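# Four robot arms sort stickered items into matching-color containers

## Task

Put every item into the container whose color matches the color of the sticker on that item.

## Robot and tools

ROBOTS AND CAMERAS. Four identical i2rt Big YAM arms: arm1, arm2, arm3, arm4. Each has six revolute joints, a two-finger gripper and a wrist camera (armN_cam_wrist). Four fixed room cameras: cam_room_a1, cam_room_a2, cam_room_b1, cam_room_b2. The hand reaches roughly 1.0 m from the joint1 axis. Loose objects may occasionally get nudged by an outside push.

FRAME. All poses use one scene frame: metres, origin on the floor, +z up. Each foot (base_link) points along its own +x. Feet: arm1 (-0.644, +1.377, +0.914) quat_wxyz (+0.682, +0.007, +0.004, +0.731); arm2 (-0.655, -0.555, +0.928) (+0.747, +0.002, +0.000, -0.665); arm3 (+0.651, -1.332, +0.868) (+0.663, -0.004, -0.006, -0.748); arm4 (+0.648, +0.477, +0.879) (+0.687, +0.001, +0.003, +0.727). The point called hand sits between the finger pads, about 1 cm short of the tips. Fingers point along the hand's +z and open along its y. The printed hand can be off from the true one, more when the arm is stretched.

move. Optional keys arm1..arm4 and cameras. There is one object per arm, and an arm you omit keeps its previous command. Inside an arm's object:
- joints: absolute targets by name. joint1_rad..joint6_rad in radians, gripper_m in metres (fingertip gap). Ranges, with the tolerance for done: joint1_rad -2.879..2.879 ±0.045 (yaw about the foot, positive counter-clockwise seen from above, 0 along the foot's +x); joint2_rad 0..3.141 ±0.14 (shoulder, 0 means the upper arm points back, increasing lifts it up then forward); joint3_rad 0..3.019 ±0.09 (elbow, 0 is folded, increasing opens); joint4_rad -1.692..1.57 ±0.055 (hand pitch, positive tips the fingers up); joint5_rad -1.57..1.57 ±0.03 (sideways hand swing, positive to the arm's right); joint6_rad -2.094..2.094 ±0.035 (hand roll, positive clockwise viewed from behind); gripper_m 0..0.093 ±0.003.
- target: one list of 7 numbers [x, y, z, qw, qx, qy, qz]. This is an absolute hand pose in the scene frame, metres plus a wxyz quaternion. The hand follows a straight line from its current hand_target to it. When target is given, joints may hold only gripper_m.
- speed: the top speed along that line in m/s, 0.002..0.5, default 0.25. Rotation is capped at twice this value in rad/s. speed is refused without target.
All motions in one call start together. All hand paths finish together, paced by the slowest, and take 0.5 to 10 s. A call never runs past 15 s. Each step, the commanded pose is clamped to within 100 mm and 20 degrees of the measured hand. Expect the hand to lag, drift, overshoot speed near full stretch, and settle a centimetre or more away. Paths do not avoid objects or other arms. Joints move at different rates, so pure joint moves can sweep wide arcs. A target very close to the current reading may not move the joint.

RESULTS. Per robot: joint_positions; Joint velocities (rad/s, gripper in m/s; shows within noise at rest); joint torques in N m (positive toward larger joint values, nonzero even in free air; entries 3 and 4 flip sign beyond ±28); hand; hand_target (the pose the held joint targets imply); joint_status and hand_status. The move line gives done, or the worst status for each arm. Status words: off_target (stopped away from the target and may still push); time_out (the arm keeps nearby targets and keeps pushing; on_its_own lists these, and held at is a target, not a reading; send the reported position to relax it); not_followed (a safety check blocked the command, shown as joint command not followed or pose unreachable; gripper commands still run). Robots under as last shown were not commanded and repeat old values. The pictures line lists the image order, and frames may trail the state slightly. MOTOR HOT warns of heating. OVER-TEMPERATURE FAULT means the arm went limp for 30 to 60 s or more. limit_stop_at_motor_heat means you should resend that target.

GRIPPER. While gripping a rigid part, the reading is up to 0.005 m below its width, or on some units up to 0.002 m above. Closed on nothing it reads 0.000 to 0.003. Commanding about 0.005 m below the first-contact reading gives full force (about 50 to 64 N per pad). Soft objects get squashed more the smaller the target. To release, command well above the reading.

wait: seconds 0..10, plus cameras as in move. It commands nothing and returns the state and images.
zoom_image: camera name and region [x0, y0, x1, y1] in pixels from the top-left, at most 504 by 504. It works only on cameras present in the latest images.
read_manual: section "licences", which gives the URDF licence text.
finished_scene: scene, the current scene's integer number. It cannot be undone. The items must stay packed without help. Later calls in the same reply act on the next scene.
cameras in move and wait: a list of names. Omitted, null or ["all"] gives every camera, [] gives none, and an unknown name voids the call.

CALL RULES. An unknown key makes a call invalid, but later calls still run. An out-of-range value is refused. After a refusal, or a stop that interrupts a move or wait, the remaining move, wait and finished_scene calls in that reply are skipped. While you compose a reply, the simulation keeps running on the last commands.

AVOID. Knocking items off the work area or to the floor. Hard presses or hits between robots, including one gripper closing on another arm's fingers; the self and arm collision check can react late and ignores fingers, gripper housings and wrist cameras. Also avoid dropping items, releasing items while they move, slamming, and long hard pushing: the arm does not stop on contact, and sustained pushing, holding loads or stretched poses overheat motors.

Each tool is called after "Call:" as a command line: name --argument value for each argument, lists and objects as JSON in quotes; but a table of rows of numbers goes row by row, as --pt "numbers of a row", without its own name.

## Session

Call:
move

Scene clock: 0.00 s.
Joint torques (N m): no reading
Motor temperatures (°C): arm1=[21 23 25 23 21 21 21] | arm2=[23 24 24 22 22 20 23] | arm3=[24 23 23 23 24 23 23] | arm4=[22 21 21 22 24 21 24]
Heat: arm1: hottest joint3_rad 25 °C; arm2: hottest joint2_rad 24 °C; arm3: hottest joint1_rad 24 °C; arm4: hottest joint5_rad 24 °C.
Joint velocities: within noise
arm1.joint_positions: joint1_rad=-0.168 joint2_rad=+0.560 joint3_rad=+1.361 joint4_rad=-1.410 joint5_rad=+0.240 joint6_rad=+0.692 gripper_m=+0.09396
arm1.joint_status: not commanded
arm1.hand: x=-0.5745 y=+1.5715 z=+1.4388 quat_wxyz=(-0.303, +0.280, -0.837, -0.359) (m; scene frame)
arm1.hand_target: x=-0.5746 y=+1.5689 z=+1.4515 quat_wxyz=(-0.308, +0.276, -0.832, -0.370) (m; scene frame)
arm1.hand_status: not commanded
arm2.joint_positions: joint1_rad=+0.198 joint2_rad=+0.483 joint3_rad=+1.641 joint4_rad=-1.210 joint5_rad=-0.086 joint6_rad=-0.484 gripper_m=+0.09396
arm2.joint_status: not commanded
arm2.hand: x=-0.6069 y=-0.6635 z=+1.6316 quat_wxyz=(-0.468, -0.246, -0.683, +0.505) (m; scene frame)
arm2.hand_target: x=-0.6088 y=-0.6576 z=+1.6378 quat_wxyz=(-0.472, -0.244, -0.677, +0.510) (m; scene frame)
arm2.hand_status: not commanded
arm3.joint_positions: joint1_rad=+0.130 joint2_rad=+0.645 joint3_rad=+1.695 joint4_rad=-1.138 joint5_rad=+0.075 joint6_rad=+0.392 gripper_m=+0.09396
arm3.joint_status: not commanded
arm3.hand: x=+0.6386 y=-1.5165 z=+1.5921 quat_wxyz=(-0.552, -0.621, -0.389, +0.398) (m; scene frame)
arm3.hand_target: x=+0.6385 y=-1.5116 z=+1.6003 quat_wxyz=(-0.558, -0.615, -0.384, +0.402) (m; scene frame)
arm3.hand_status: not commanded
arm4.joint_positions: joint1_rad=+0.147 joint2_rad=+0.437 joint3_rad=+1.709 joint4_rad=-1.566 joint5_rad=+0.245 joint6_rad=+0.670 gripper_m=+0.09396
arm4.joint_status: not commanded
arm4.hand: x=+0.6820 y=+0.5376 z=+1.5262 quat_wxyz=(-0.292, +0.355, -0.719, -0.522) (m; scene frame)
arm4.hand_target: x=+0.6829 y=+0.5336 z=+1.5314 quat_wxyz=(-0.294, +0.352, -0.714, -0.529) (m; scene frame)
arm4.hand_status: not commanded
pictures: arm1_cam_wrist, arm2_cam_wrist, arm3_cam_wrist, arm4_cam_wrist, cam_room_a1, cam_room_a2, cam_room_b1, cam_room_b2
Images, in order (width x height): arm1_cam_wrist 672x504, arm2_cam_wrist 672x504, arm3_cam_wrist 672x504, arm4_cam_wrist 672x504, cam_room_a1 672x504, cam_room_a2 672x504, cam_room_b1 672x504, cam_room_b2 672x504.

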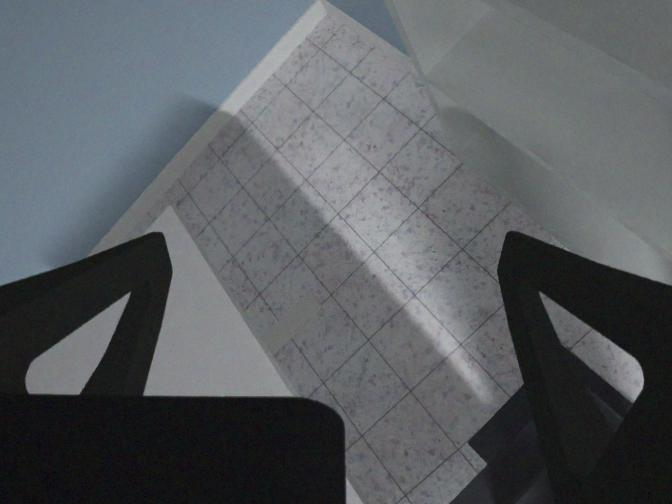

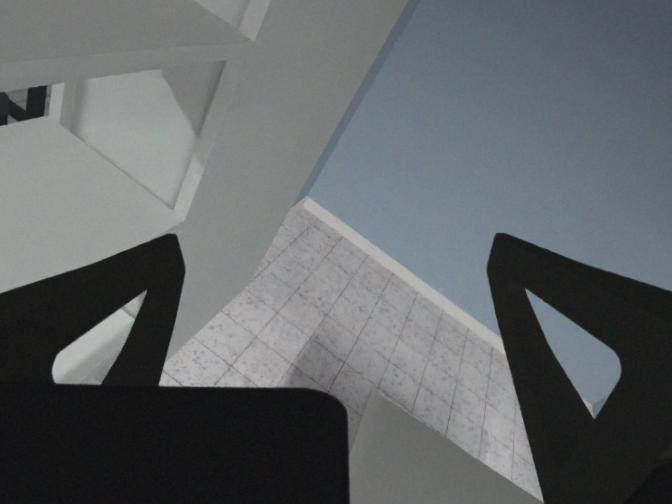

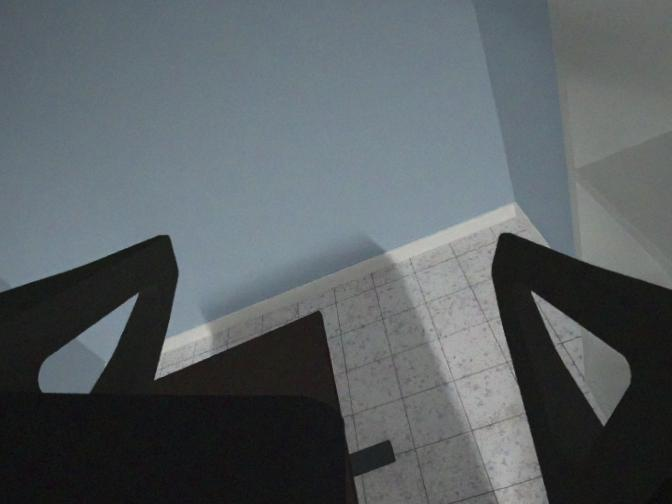

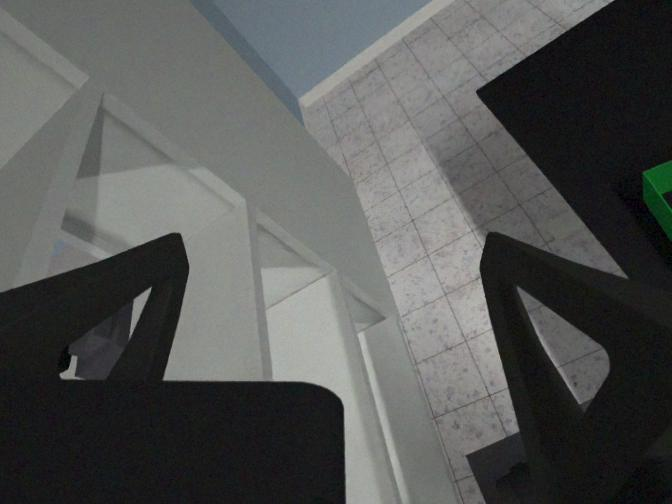

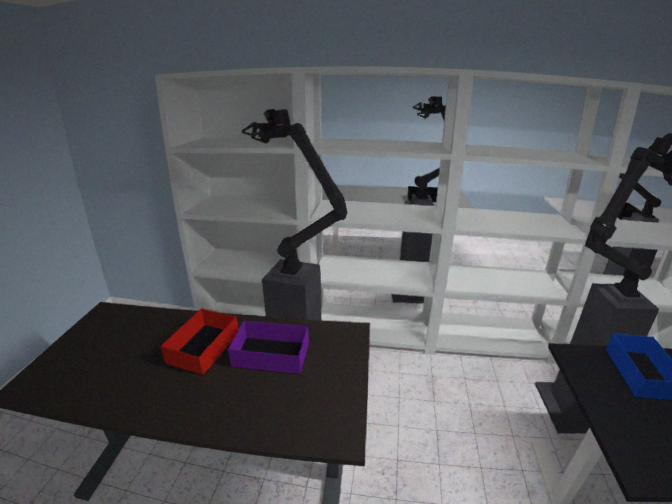

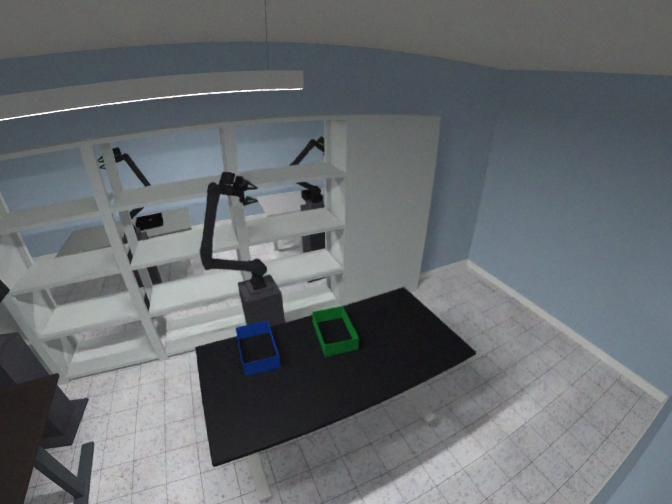

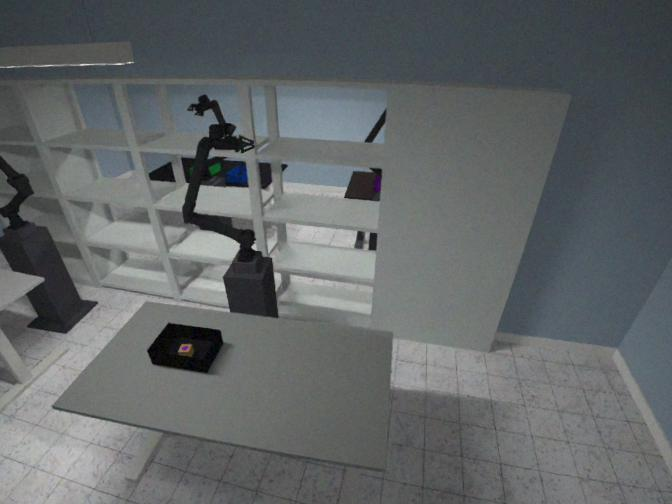

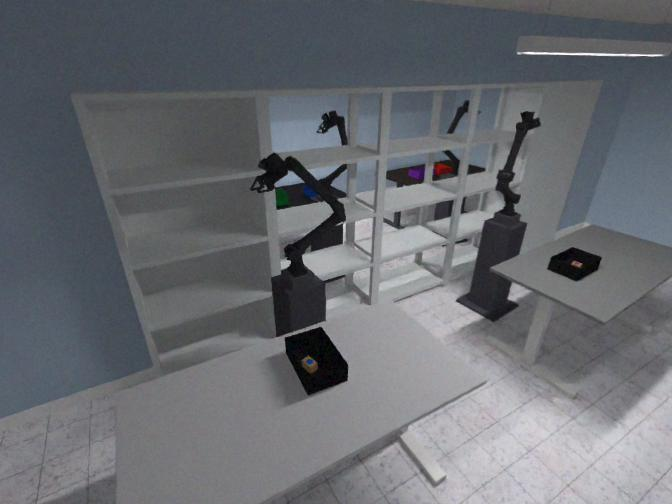

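Call:
zoom_image --camera "cam_room_b2" --region '[260, 310, 380, 400]'

Call:
zoom_image --camera "cam_room_b1" --region '[130, 310, 250, 400]'

Call:
zoom_image --camera "cam_room_b2" --region '[260, 60, 600, 315]'

Call:
zoom_image --camera "cam_room_b1" --region '[0, 60, 400, 360]'

Call:
zoom_image --camera "cam_room_a1" --region '[150, 50, 650, 425]'

Call:
zoom_image --camera "cam_room_a2" --region '[0, 90, 450, 420]'

Scaled by 4.200.

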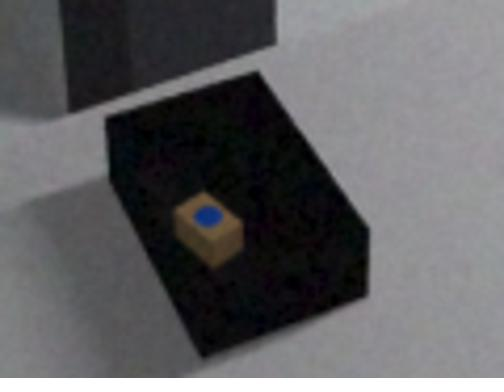

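Scaled by 4.200.

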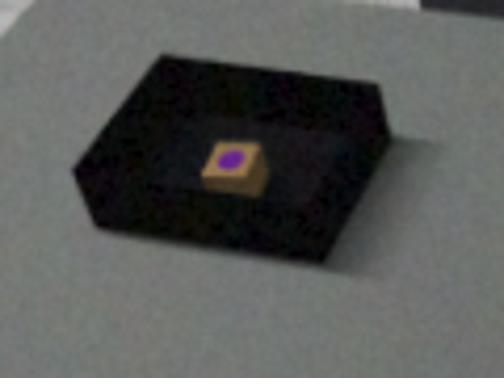

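Scaled by 1.482.

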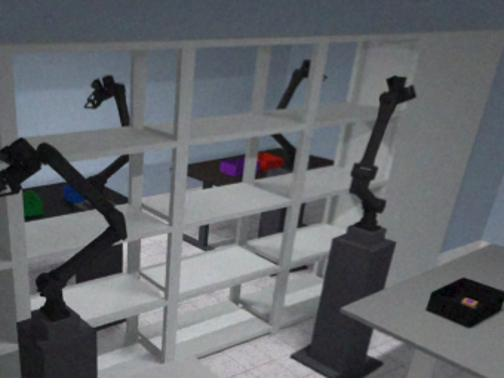

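Scaled by 1.260.

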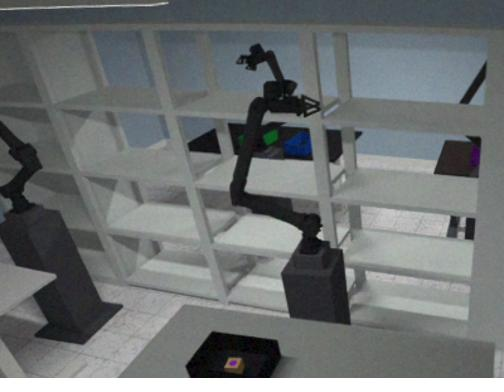

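Scaled by 1.008.

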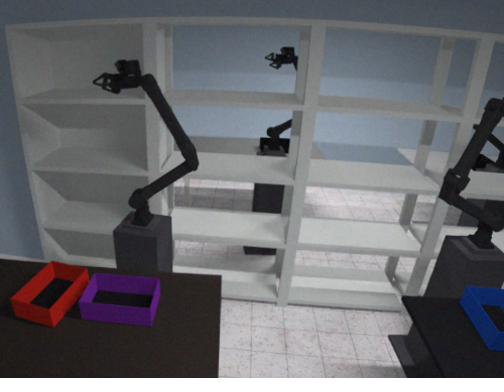

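Scaled by 1.120.

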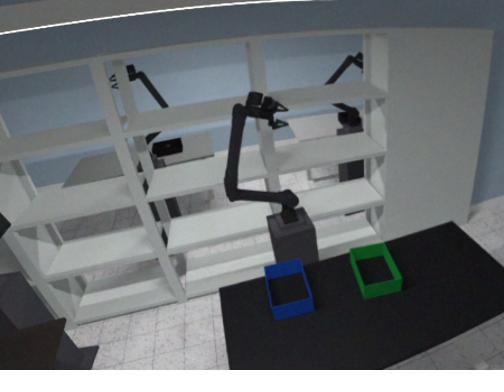

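Call:
move --arm1 '{"joints":{"joint1_rad":1.4,"joint2_rad":1.284,"joint3_rad":1.48,"joint4_rad":-1.5,"joint5_rad":0,"joint6_rad":0}}' --arm2 '{"joints":{"joint1_rad":-1.7,"joint2_rad":1.284,"joint3_rad":1.48,"joint4_rad":-1.5,"joint5_rad":0,"joint6_rad":0}}' --arm3 '{"joints":{"joint1_rad":1.57,"joint2_rad":1.284,"joint3_rad":1.48,"joint4_rad":-1.5,"joint5_rad":0,"joint6_rad":0}}' --arm4 '{"joints":{"joint1_rad":-1.57,"joint2_rad":1.284,"joint3_rad":1.48,"joint4_rad":-1.5,"joint5_rad":0,"joint6_rad":0}}'

Scene clock: 47.30 s.
Joint torques (N m): arm1=[-2.02 -8.06 12.64 0.42 0.08 -0.04] | arm2=[1.14 -12.75 11.23 0.69 -0.04 0.19] | arm3=[1.55 -11.16 10.13 0.18 0.12 -0.12] | arm4=[1.2 -12.51 10.13 0.43 0.08 -0.1]
Motor temperatures (°C): arm1=[21 23 29 23 21 21 21] | arm2=[23 24 26 22 22 20 23] | arm3=[24 24 25 23 24 23 23] | arm4=[22 22 23 22 24 21 24]
Heat: arm1: hottest joint3_rad 29 °C; arm2: hottest joint3_rad 26 °C; arm3: hottest joint3_rad 25 °C; arm4: hottest joint5_rad 24 °C.
move: arm1 done; arm2 done; arm3 done; arm4 done
Joint velocities: within noise
arm1.joint_positions: joint1_rad=+1.400 joint2_rad=+1.294 joint3_rad=+1.461 joint4_rad=-1.489 joint5_rad=-0.002 joint6_rad=+0.007 gripper_m=+0.09398
arm1.joint_status: all done
arm1.hand: x=-1.0571 y=+1.4193 z=+1.2592 quat_wxyz=(-0.006, +0.990, -0.054, -0.132) (m; scene frame)
arm1.hand_target: x=-1.0553 y=+1.4195 z=+1.2708 quat_wxyz=(-0.008, +0.989, -0.050, -0.141) (m; scene frame)
arm1.hand_status: not commanded
arm2.joint_positions: joint1_rad=-1.705 joint2_rad=+1.296 joint3_rad=+1.476 joint4_rad=-1.487 joint5_rad=+0.001 joint6_rad=-0.013 gripper_m=+0.09397
arm2.joint_status: all done
arm2.hand: x=-1.0801 y=-0.5486 z=+1.2716 quat_wxyz=(+0.004, -0.991, +0.002, +0.130) (m; scene frame)
arm2.hand_target: x=-1.0750 y=-0.5507 z=+1.2775 quat_wxyz=(+0.003, -0.991, +0.006, +0.132) (m; scene frame)
arm2.hand_status: not commanded
arm3.joint_positions: joint1_rad=+1.566 joint2_rad=+1.287 joint3_rad=+1.466 joint4_rad=-1.493 joint5_rad=-0.002 joint6_rad=+0.007 gripper_m=+0.09398
arm3.joint_status: all done
arm3.hand: x=+1.0666 y=-1.3796 z=+1.2121 quat_wxyz=(-0.129, -0.065, -0.989, +0.013) (m; scene frame)
arm3.hand_target: x=+1.0668 y=-1.3781 z=+1.2190 quat_wxyz=(-0.134, -0.059, -0.989, +0.015) (m; scene frame)
arm3.hand_status: not commanded
arm4.joint_positions: joint1_rad=-1.575 joint2_rad=+1.300 joint3_rad=+1.458 joint4_rad=-1.499 joint5_rad=+0.000 joint6_rad=+0.014 gripper_m=+0.09398
arm4.joint_status: all done
arm4.hand: x=+1.0681 y=+0.4999 z=+1.2113 quat_wxyz=(-0.112, +0.019, -0.994, -0.002) (m; scene frame)
arm4.hand_target: x=+1.0682 y=+0.5021 z=+1.2271 quat_wxyz=(-0.130, +0.029, -0.991, -0.002) (m; scene frame)
arm4.hand_status: not commanded
pictures: arm1_cam_wrist, arm2_cam_wrist, arm3_cam_wrist, arm4_cam_wrist, cam_room_a1, cam_room_a2, cam_room_b1, cam_room_b2
Images, in order (width x height): arm1_cam_wrist 672x504, arm2_cam_wrist 672x504, arm3_cam_wrist 672x504, arm4_cam_wrist 672x504, cam_room_a1 672x504, cam_room_a2 672x504, cam_room_b1 672x504, cam_room_b2 672x504.

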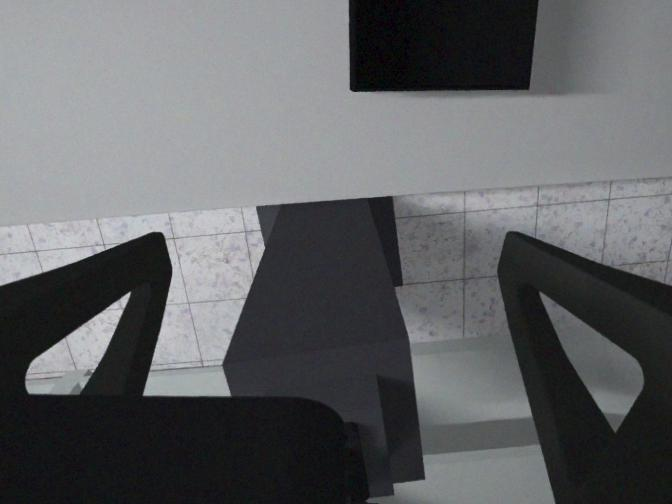

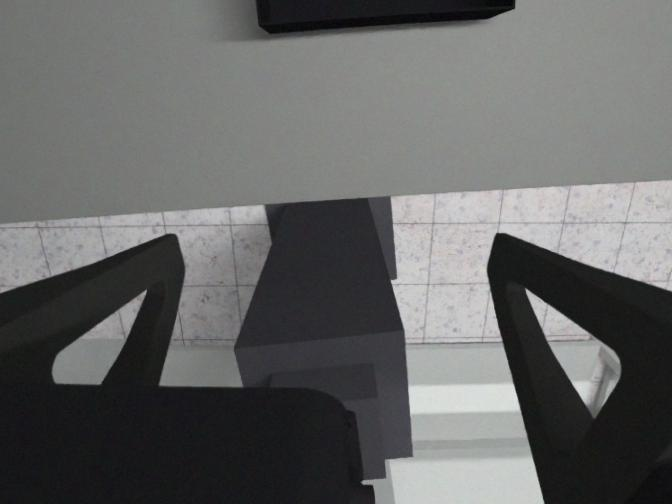

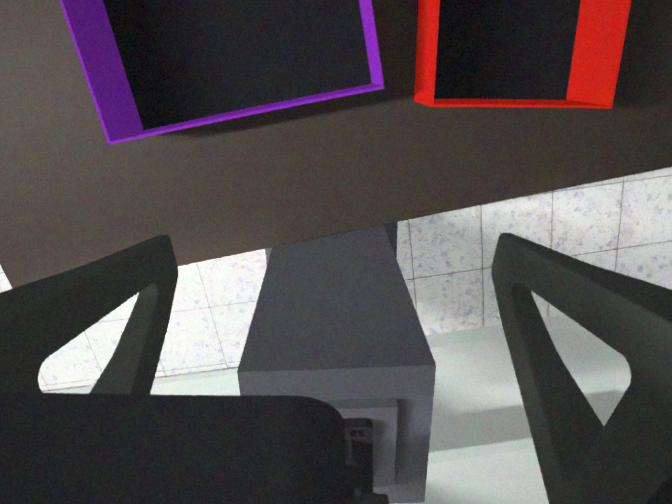

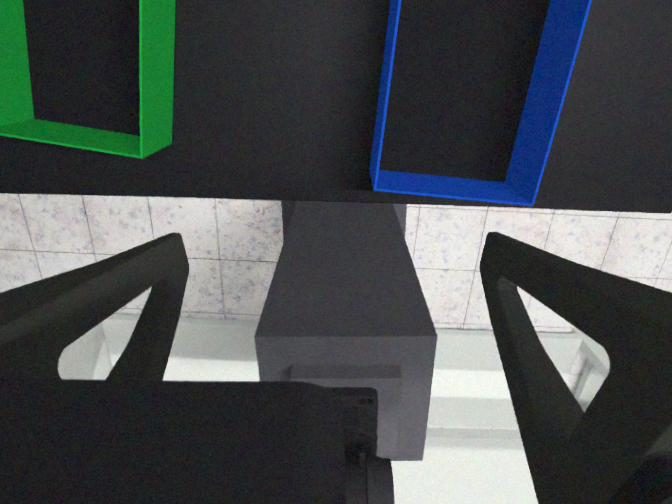

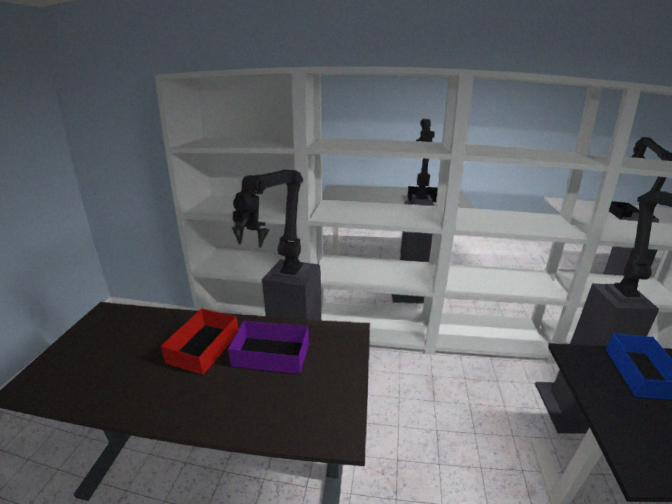

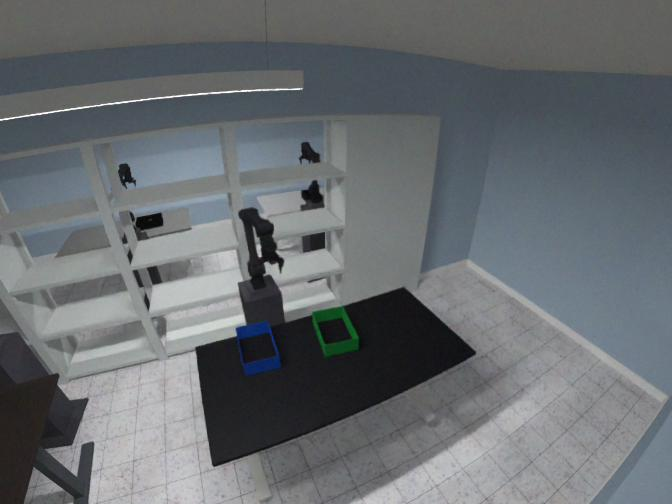

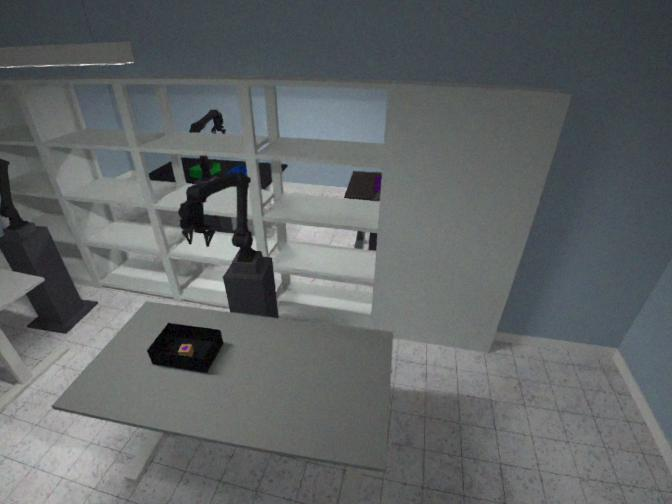

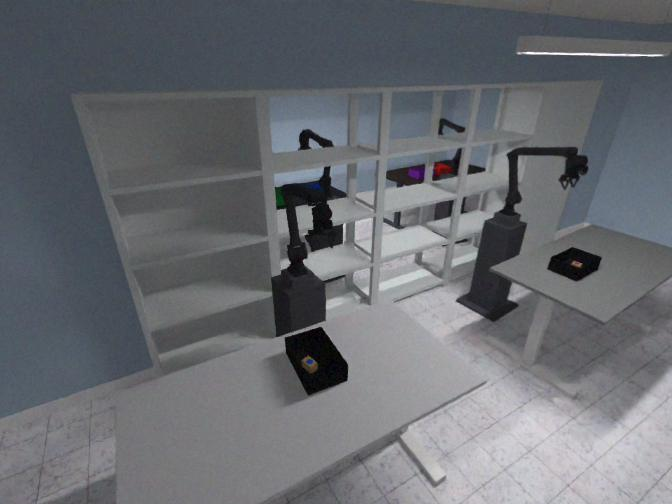

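Call:
move --arm1 '{"joints":{"joint1_rad":1.4,"joint2_rad":1.576,"joint3_rad":1.714,"joint4_rad":-1.15}}' --arm2 '{"joints":{"joint1_rad":-1.7,"joint2_rad":1.576,"joint3_rad":1.714,"joint4_rad":-1.15}}' --arm3 '{"joints":{"joint1_rad":-2.13,"joint2_rad":0.56,"joint3_rad":1.36,"joint4_rad":-0.6}}' --arm4 '{"joints":{"joint1_rad":0.96,"joint2_rad":0.56,"joint3_rad":1.36,"joint4_rad":-0.6}}' --cameras '["arm1_cam_wrist","arm2_cam_wrist","arm3_cam_wrist","arm4_cam_wrist","cam_room_b1","cam_room_b2"]'

Scene clock: 65.00 s.
Joint torques (N m): arm1=[-1.32 -14.21 16.35 1.78 0.12 0] | arm2=[1.08 -17.32 15.54 2.45 -0.05 0.19] | arm3=[0.44 1.26 8.69 2.44 -0.03 -0.12] | arm4=[1.08 2.55 7.54 1.94 0.16 -0.03]
Motor temperatures (°C): arm1=[21 24 30 23 21 21 21] | arm2=[23 24 28 22 22 20 23] | arm3=[24 24 26 23 24 23 23] | arm4=[22 22 26 22 24 21 24]
Heat: arm1: hottest joint3_rad 30 °C; arm2: hottest joint3_rad 28 °C; arm3: hottest joint3_rad 26 °C; arm4: hottest joint3_rad 26 °C.
move: arm1 done; arm2 done; arm3 done; arm4 done
Joint velocities: within noise
arm1.joint_positions: joint1_rad=+1.400 joint2_rad=+1.593 joint3_rad=+1.662 joint4_rad=-1.168 joint5_rad=-0.002 joint6_rad=+0.007 gripper_m=+0.09398
arm1.joint_status: all done
arm1.hand: x=-1.2266 y=+1.4366 z=+1.2378 quat_wxyz=(-0.011, +0.969, -0.053, -0.241) (m; scene frame)
arm1.hand_target: x=-1.2354 y=+1.4380 z=+1.2764 quat_wxyz=(-0.015, +0.958, -0.049, -0.283) (m; scene frame)
arm1.hand_status: not commanded
arm2.joint_positions: joint1_rad=-1.705 joint2_rad=+1.580 joint3_rad=+1.664 joint4_rad=-1.168 joint5_rad=+0.001 joint6_rad=-0.013 gripper_m=+0.09397
arm2.joint_status: all done
arm2.hand: x=-1.2445 y=-0.5457 z=+1.2504 quat_wxyz=(+0.006, -0.971, +0.002, +0.240) (m; scene frame)
arm2.hand_target: x=-1.2561 y=-0.5486 z=+1.2802 quat_wxyz=(+0.003, -0.961, +0.005, +0.275) (m; scene frame)
arm2.hand_status: not commanded
arm3.joint_positions: joint1_rad=-2.119 joint2_rad=+0.568 joint3_rad=+1.349 joint4_rad=-0.616 joint5_rad=+0.001 joint6_rad=+0.005 gripper_m=+0.09401
arm3.joint_status: all done
arm3.hand: x=+0.4518 y=-1.1645 z=+1.5656 quat_wxyz=(+0.244, -0.612, +0.219, +0.719) (m; scene frame)
arm3.hand_target: x=+0.4603 y=-1.1678 z=+1.5770 quat_wxyz=(+0.254, -0.599, +0.216, +0.728) (m; scene frame)
arm3.hand_status: not commanded
arm4.joint_positions: joint1_rad=+0.957 joint2_rad=+0.560 joint3_rad=+1.355 joint4_rad=-0.618 joint5_rad=-0.002 joint6_rad=+0.011 gripper_m=+0.09400
arm4.joint_status: all done
arm4.hand: x=+0.4420 y=+0.6104 z=+1.5846 quat_wxyz=(-0.205, +0.615, -0.181, -0.740) (m; scene frame)
arm4.hand_target: x=+0.4437 y=+0.6088 z=+1.5918 quat_wxyz=(-0.210, +0.607, -0.175, -0.746) (m; scene frame)
arm4.hand_status: not commanded
pictures: arm1_cam_wrist, arm2_cam_wrist, arm3_cam_wrist, arm4_cam_wrist, cam_room_b1, cam_room_b2
Images, in order (width x height): arm1_cam_wrist 672x504, arm2_cam_wrist 672x504, arm3_cam_wrist 672x504, arm4_cam_wrist 672x504, cam_room_b1 672x504, cam_room_b2 672x504.

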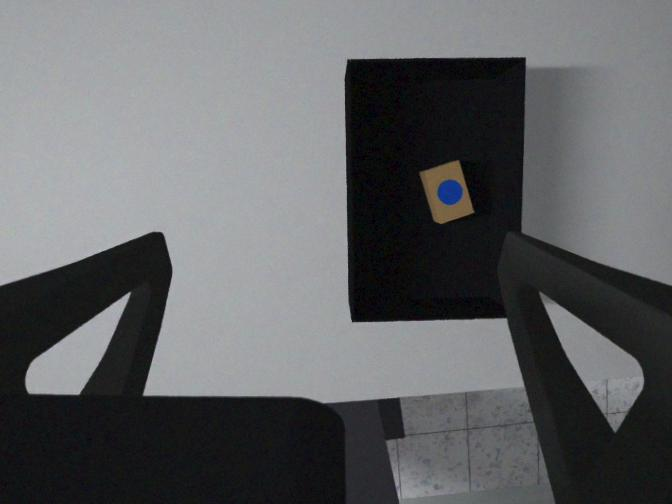

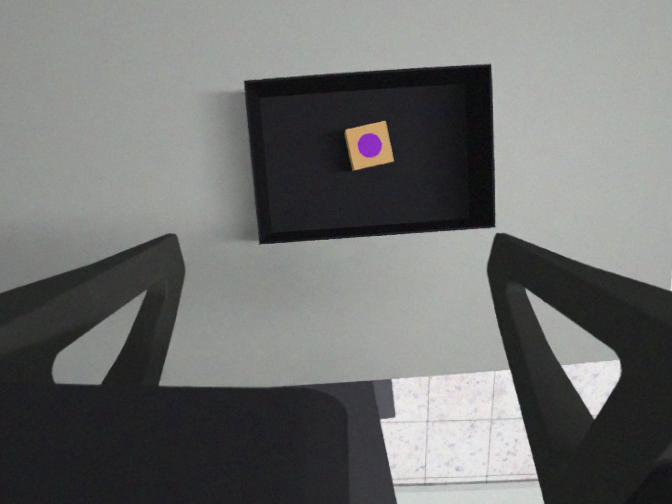

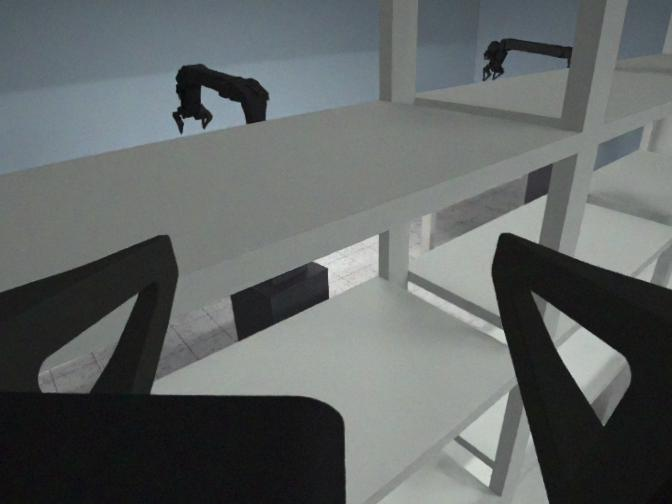

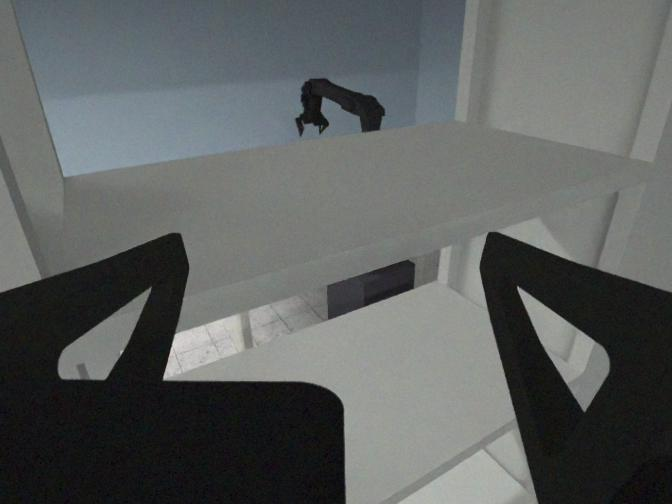

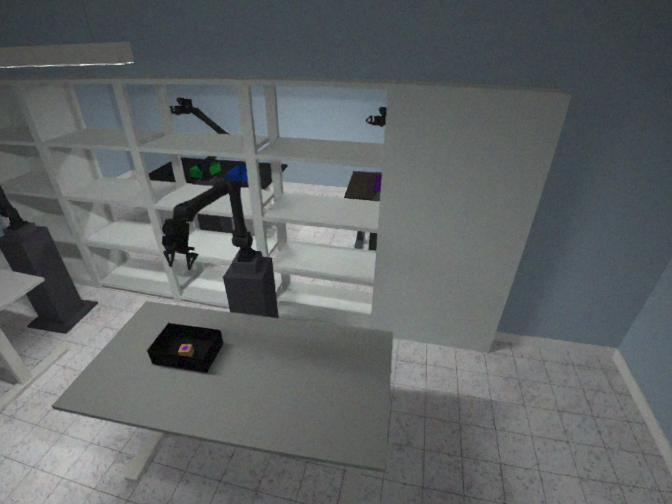

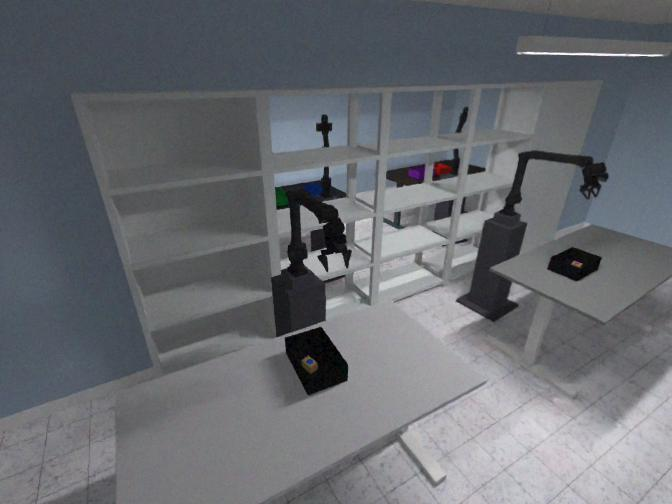

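Call:
move --arm1 '{"target":[-1.255,1.587,1.02,0,0.995,0.0998,0]}' --arm2 '{"target":[-1.352,-0.50,1.02,0,0.996,0.09,0]}' --arm3 '{"target":[0.46,-1.168,1.377,0.254,-0.599,0.216,0.728]}' --arm4 '{"target":[0.444,0.609,1.392,-0.21,0.607,-0.175,-0.746]}' --cameras '["arm1_cam_wrist","arm2_cam_wrist","arm3_cam_wrist","arm4_cam_wrist","cam_room_b1","cam_room_b2"]'

Scene clock: 101.17 s.
Joint torques (N m): arm1=[-1.55 -19.9 15.36 -0.06 -0.05 -0.04] | arm2=[-0.03 -24.59 14.98 0.1 0.11 -0.07] | arm3=[0.21 2.67 9.03 2.47 -0.1 -0.07] | arm4=[0.73 2.37 9.24 2.24 -0.07 -0.05]
Motor temperatures (°C): arm1=[21 25 32 23 21 21 21] | arm2=[23 25 31 22 22 20 23] | arm3=[24 24 26 23 24 23 23] | arm4=[22 22 27 22 24 21 24]
Heat: arm1: hottest joint3_rad 32 °C; arm2: hottest joint3_rad 31 °C; arm3: hottest joint3_rad 26 °C; arm4: hottest joint3_rad 27 °C.
move: arm1 off_target; arm2 off_target; arm3 done; arm4 off_target
Joint velocities: within noise
arm1.joint_positions: joint1_rad=+1.175 joint2_rad=+2.123 joint3_rad=+1.853 joint4_rad=-1.370 joint5_rad=+0.002 joint6_rad=-0.520 gripper_m=+0.09398
arm1.joint_status: not commanded
arm1.hand: x=-1.2383 y=+1.5802 z=+0.9941 quat_wxyz=(+0.011, +0.995, +0.096, +0.024) (m; scene frame)
arm1.hand_target: x=-1.2536 y=+1.5866 z=+1.0202 quat_wxyz=(+0.000, +0.995, +0.100, +0.000) (m; scene frame)
arm1.hand_status: off_target (0.032 m and 3.1 deg from the pose sent, 0.266 m and 32.9 deg at the start)
arm2.joint_positions: joint1_rad=-1.759 joint2_rad=+2.255 joint3_rad=+2.114 joint4_rad=-1.456 joint5_rad=-0.006 joint6_rad=-0.245 gripper_m=+0.09398
arm2.joint_status: not commanded
arm2.hand: x=-1.3391 y=-0.5077 z=+1.0085 quat_wxyz=(-0.004, -0.996, -0.087, -0.013) (m; scene frame)
arm2.hand_target: x=-1.3511 y=-0.5000 z=+1.0201 quat_wxyz=(+0.000, -0.996, -0.090, +0.001) (m; scene frame)
arm2.hand_status: off_target (0.019 m and 1.6 deg from the pose sent, 0.258 m and 29.7 deg at the start)
arm3.joint_positions: joint1_rad=-2.133 joint2_rad=+0.237 joint3_rad=+0.723 joint4_rad=-0.310 joint5_rad=-0.015 joint6_rad=+0.005 gripper_m=+0.09401
arm3.joint_status: not commanded
arm3.hand: x=+0.4552 y=-1.1686 z=+1.3717 quat_wxyz=(+0.246, -0.609, +0.216, +0.723) (m; scene frame)
arm3.hand_target: x=+0.4599 y=-1.1681 z=+1.3769 quat_wxyz=(+0.254, -0.599, +0.216, +0.728) (m; scene frame)
arm3.hand_status: done (0.007 m and 1.6 deg from the pose sent, 0.189 m and 2.2 deg at the start)
arm4.joint_positions: joint1_rad=+0.951 joint2_rad=+0.234 joint3_rad=+0.716 joint4_rad=-0.319 joint5_rad=-0.013 joint6_rad=+0.011 gripper_m=+0.09400
arm4.joint_status: not commanded
arm4.hand: x=+0.4376 y=+0.6114 z=+1.3808 quat_wxyz=(-0.202, +0.621, -0.180, -0.736) (m; scene frame)
arm4.hand_target: x=+0.4441 y=+0.6088 z=+1.3920 quat_wxyz=(-0.210, +0.607, -0.175, -0.746) (m; scene frame)
arm4.hand_status: off_target (0.013 m and 2.2 deg from the pose sent, 0.193 m and 1.5 deg at the start)
pictures: arm1_cam_wrist, arm2_cam_wrist, arm3_cam_wrist, arm4_cam_wrist, cam_room_b1, cam_room_b2
Images, in order (width x height): arm1_cam_wrist 672x504, arm2_cam_wrist 672x504, arm3_cam_wrist 672x504, arm4_cam_wrist 672x504, cam_room_b1 672x504, cam_room_b2 672x504.

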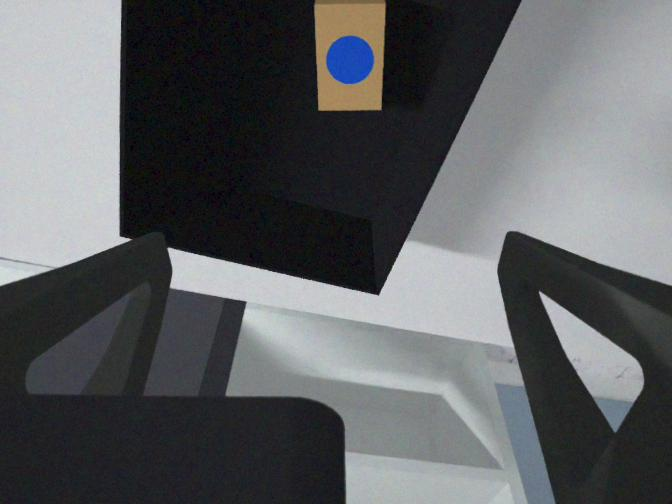

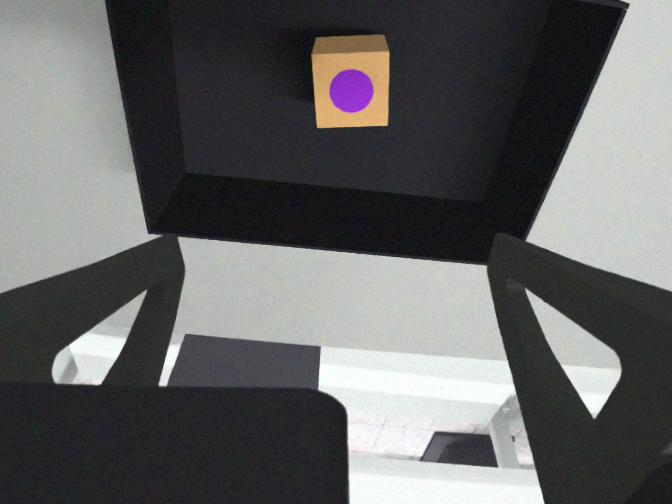

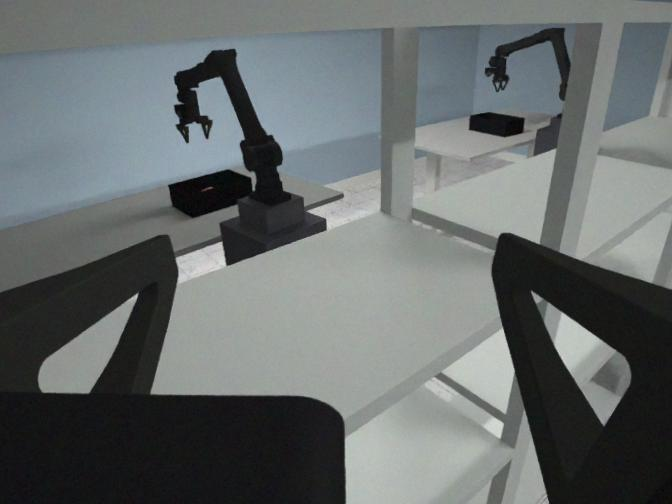

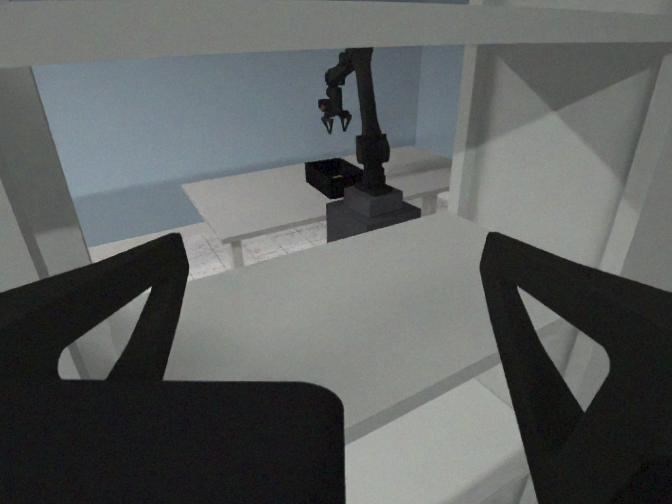

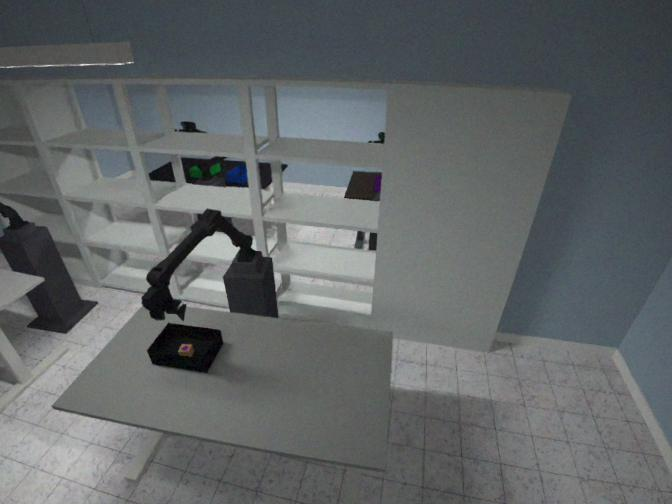

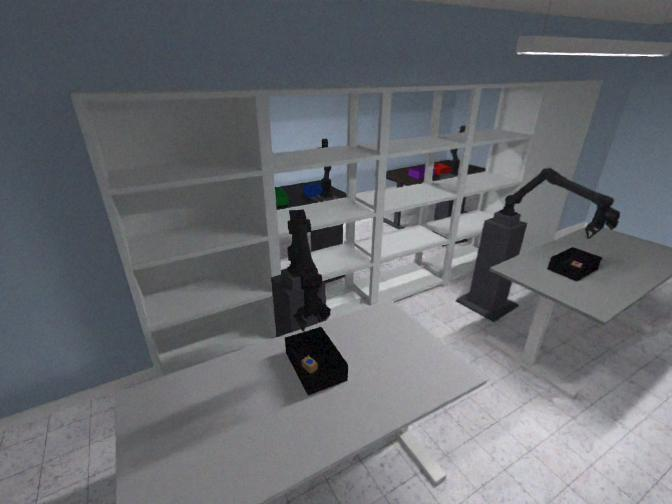

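Call:
move --arm1 '{"target":[-1.258,1.597,0.89,0,0.995,0.0998,0]}' --arm2 '{"target":[-1.354,-0.495,0.88,0,0.996,0.09,0]}' --cameras '["arm1_cam_wrist","arm2_cam_wrist","cam_room_b1","cam_room_b2"]'

Scene clock: 123.40 s.
Joint torques (N m): arm1=[-2.67 -20.66 10.15 0.77 0.01 -0.06] | arm2=[-0.03 -25.58 10.28 1.22 0.09 -0.09] | arm3=[0.21 2.55 8.98 2.45 -0.09 -0.07] | arm4=[0.26 2.08 9.16 2.09 -0.04 -0.03]
Motor temperatures (°C): arm1=[21 25 34 23 21 21 21] | arm2=[23 26 32 22 22 20 23] | arm3=[24 23 27 23 24 23 23] | arm4=[22 22 28 22 24 21 24]
Heat: arm1: hottest joint3_rad 34 °C; arm2: hottest joint3_rad 32 °C; arm3: hottest joint3_rad 27 °C; arm4: hottest joint3_rad 28 °C.
move: arm1 off_target; arm2 done
Joint velocities: within noise
arm1.joint_positions: joint1_rad=+1.170 joint2_rad=+2.266 joint3_rad=+1.781 joint4_rad=-1.138 joint5_rad=+0.002 joint6_rad=-0.534 gripper_m=+0.09398
arm1.joint_status: not commanded
arm1.hand: x=-1.2508 y=+1.5872 z=+0.8782 quat_wxyz=(+0.008, +0.995, +0.101, +0.016) (m; scene frame)
arm1.hand_target: x=-1.2578 y=+1.5969 z=+0.8902 quat_wxyz=(+0.000, +0.995, +0.100, +0.000) (m; scene frame)
arm1.hand_status: off_target (0.017 m and 2.1 deg from the pose sent, 0.107 m and 3.1 deg at the start)
arm2.joint_positions: joint1_rad=-1.765 joint2_rad=+2.382 joint3_rad=+2.013 joint4_rad=-1.209 joint5_rad=-0.006 joint6_rad=-0.251 gripper_m=+0.09398
arm2.joint_status: not commanded
arm2.hand: x=-1.3507 y=-0.5022 z=+0.8854 quat_wxyz=(-0.002, -0.996, -0.087, -0.004) (m; scene frame)
arm2.hand_target: x=-1.3539 y=-0.4949 z=+0.8802 quat_wxyz=(+0.000, -0.996, -0.090, +0.000) (m; scene frame)
arm2.hand_status: done (0.010 m and 0.6 deg from the pose sent, 0.130 m and 1.6 deg at the start)
arm3, arm4: as last shown
arm3.joint_positions: joint1_rad=-2.134 joint2_rad=+0.237 joint3_rad=+0.723 joint4_rad=-0.309 joint5_rad=-0.016 joint6_rad=+0.005 gripper_m=+0.09401
arm3.hand: x=+0.4552 y=-1.1686 z=+1.3718 quat_wxyz=(+0.246, -0.609, +0.216, +0.723) (m; scene frame)
arm4.hand_target: x=+0.4441 y=+0.6088 z=+1.3919 quat_wxyz=(-0.210, +0.607, -0.175, -0.746) (m; scene frame)
pictures: arm1_cam_wrist, arm2_cam_wrist, cam_room_b1, cam_room_b2
Images, in order (width x height): arm1_cam_wrist 672x504, arm2_cam_wrist 672x504, cam_room_b1 672x504, cam_room_b2 672x504.

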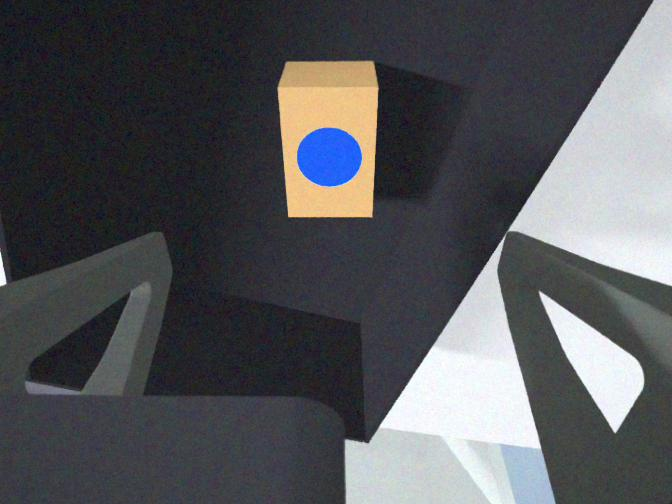

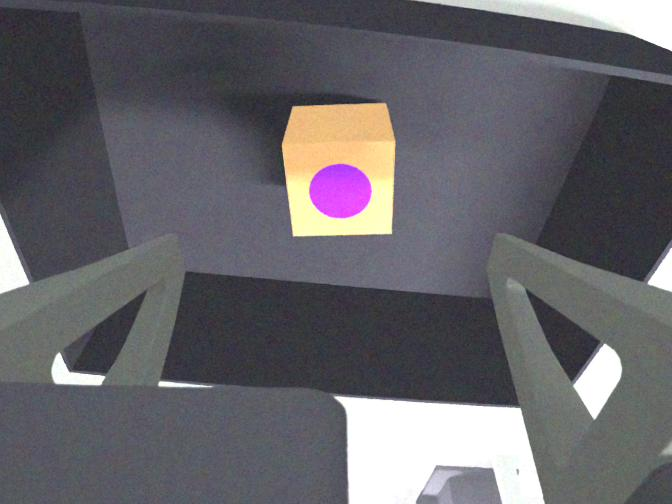

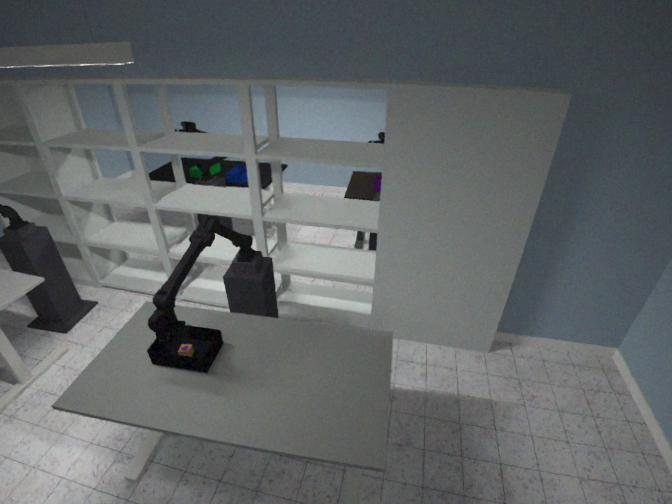

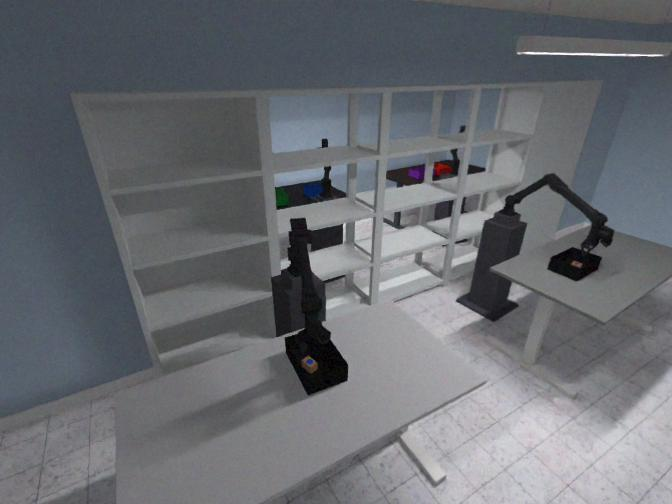

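Call:
move --arm1 '{"target":[-1.250,1.595,0.815,0,0.995,0.0998,0]}' --arm2 '{"target":[-1.342,-0.492,0.795,0,0.996,0.09,0]}' --cameras '["arm1_cam_wrist","arm2_cam_wrist"]'

Scene clock: 131.17 s.
Joint torques (N m): arm1=[-2.55 -19.84 9.13 0.92 0.03 -0.05] | arm2=[-0.03 -24.64 9.1 1.25 0.08 -0.09] | arm3=[0.15 2.37 9.03 2.45 -0.1 -0.07] | arm4=[0.73 2.32 9.2 2.09 -0.06 0]
Motor temperatures (°C): arm1=[21 26 34 23 21 21 21] | arm2=[23 27 32 22 22 20 23] | arm3=[24 23 27 23 24 23 23] | arm4=[22 22 28 22 24 21 24]
Heat: arm1: hottest joint3_rad 34 °C; arm2: hottest joint3_rad 32 °C; arm3: hottest joint3_rad 27 °C; arm4: hottest joint3_rad 28 °C.
move: arm1 done; arm2 off_target
Joint velocities: within noise
arm1.joint_positions: joint1_rad=+1.170 joint2_rad=+2.339 joint3_rad=+1.720 joint4_rad=-0.987 joint5_rad=+0.002 joint6_rad=-0.535 gripper_m=+0.09398
arm1.joint_status: not commanded
arm1.hand: x=-1.2464 y=+1.5861 z=+0.8124 quat_wxyz=(+0.004, +0.995, +0.101, +0.009) (m; scene frame)
arm1.hand_target: x=-1.2499 y=+1.5950 z=+0.8152 quat_wxyz=(+0.000, +0.995, +0.100, +0.000) (m; scene frame)
arm1.hand_status: done (0.010 m and 1.1 deg from the pose sent, 0.064 m and 2.1 deg at the start)
arm2.joint_positions: joint1_rad=-1.770 joint2_rad=+2.456 joint3_rad=+1.937 joint4_rad=-1.042 joint5_rad=-0.006 joint6_rad=-0.256 gripper_m=+0.09398
arm2.joint_status: not commanded
arm2.hand: x=-1.3446 y=-0.4987 z=+0.8093 quat_wxyz=(-0.001, -0.996, -0.087, +0.004) (m; scene frame)
arm2.hand_target: x=-1.3417 y=-0.4921 z=+0.7952 quat_wxyz=(+0.000, -0.996, -0.090, +0.000) (m; scene frame)
arm2.hand_status: off_target (0.016 m and 0.6 deg from the pose sent, 0.091 m and 0.6 deg at the start)
arm3, arm4: as last shown
pictures: arm1_cam_wrist, arm2_cam_wrist
Images, in order (width x height): arm1_cam_wrist 672x504, arm2_cam_wrist 672x504.

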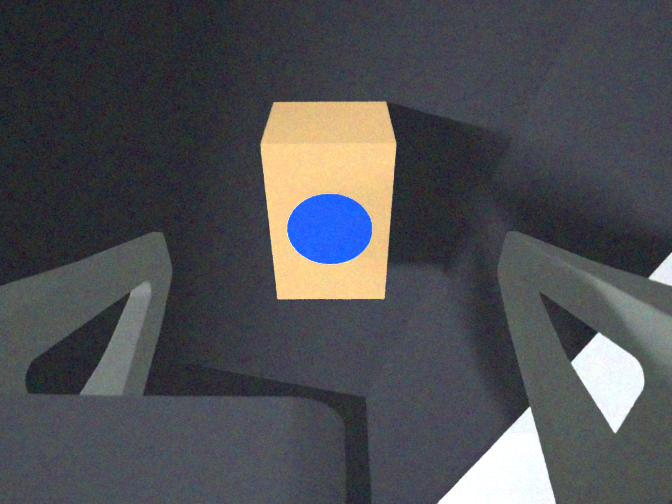

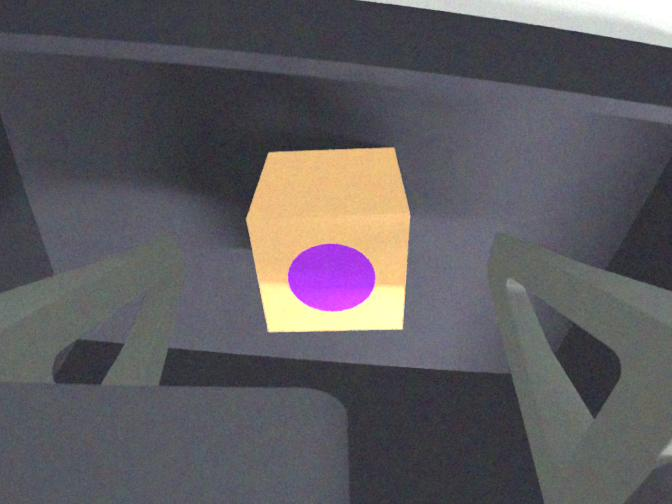

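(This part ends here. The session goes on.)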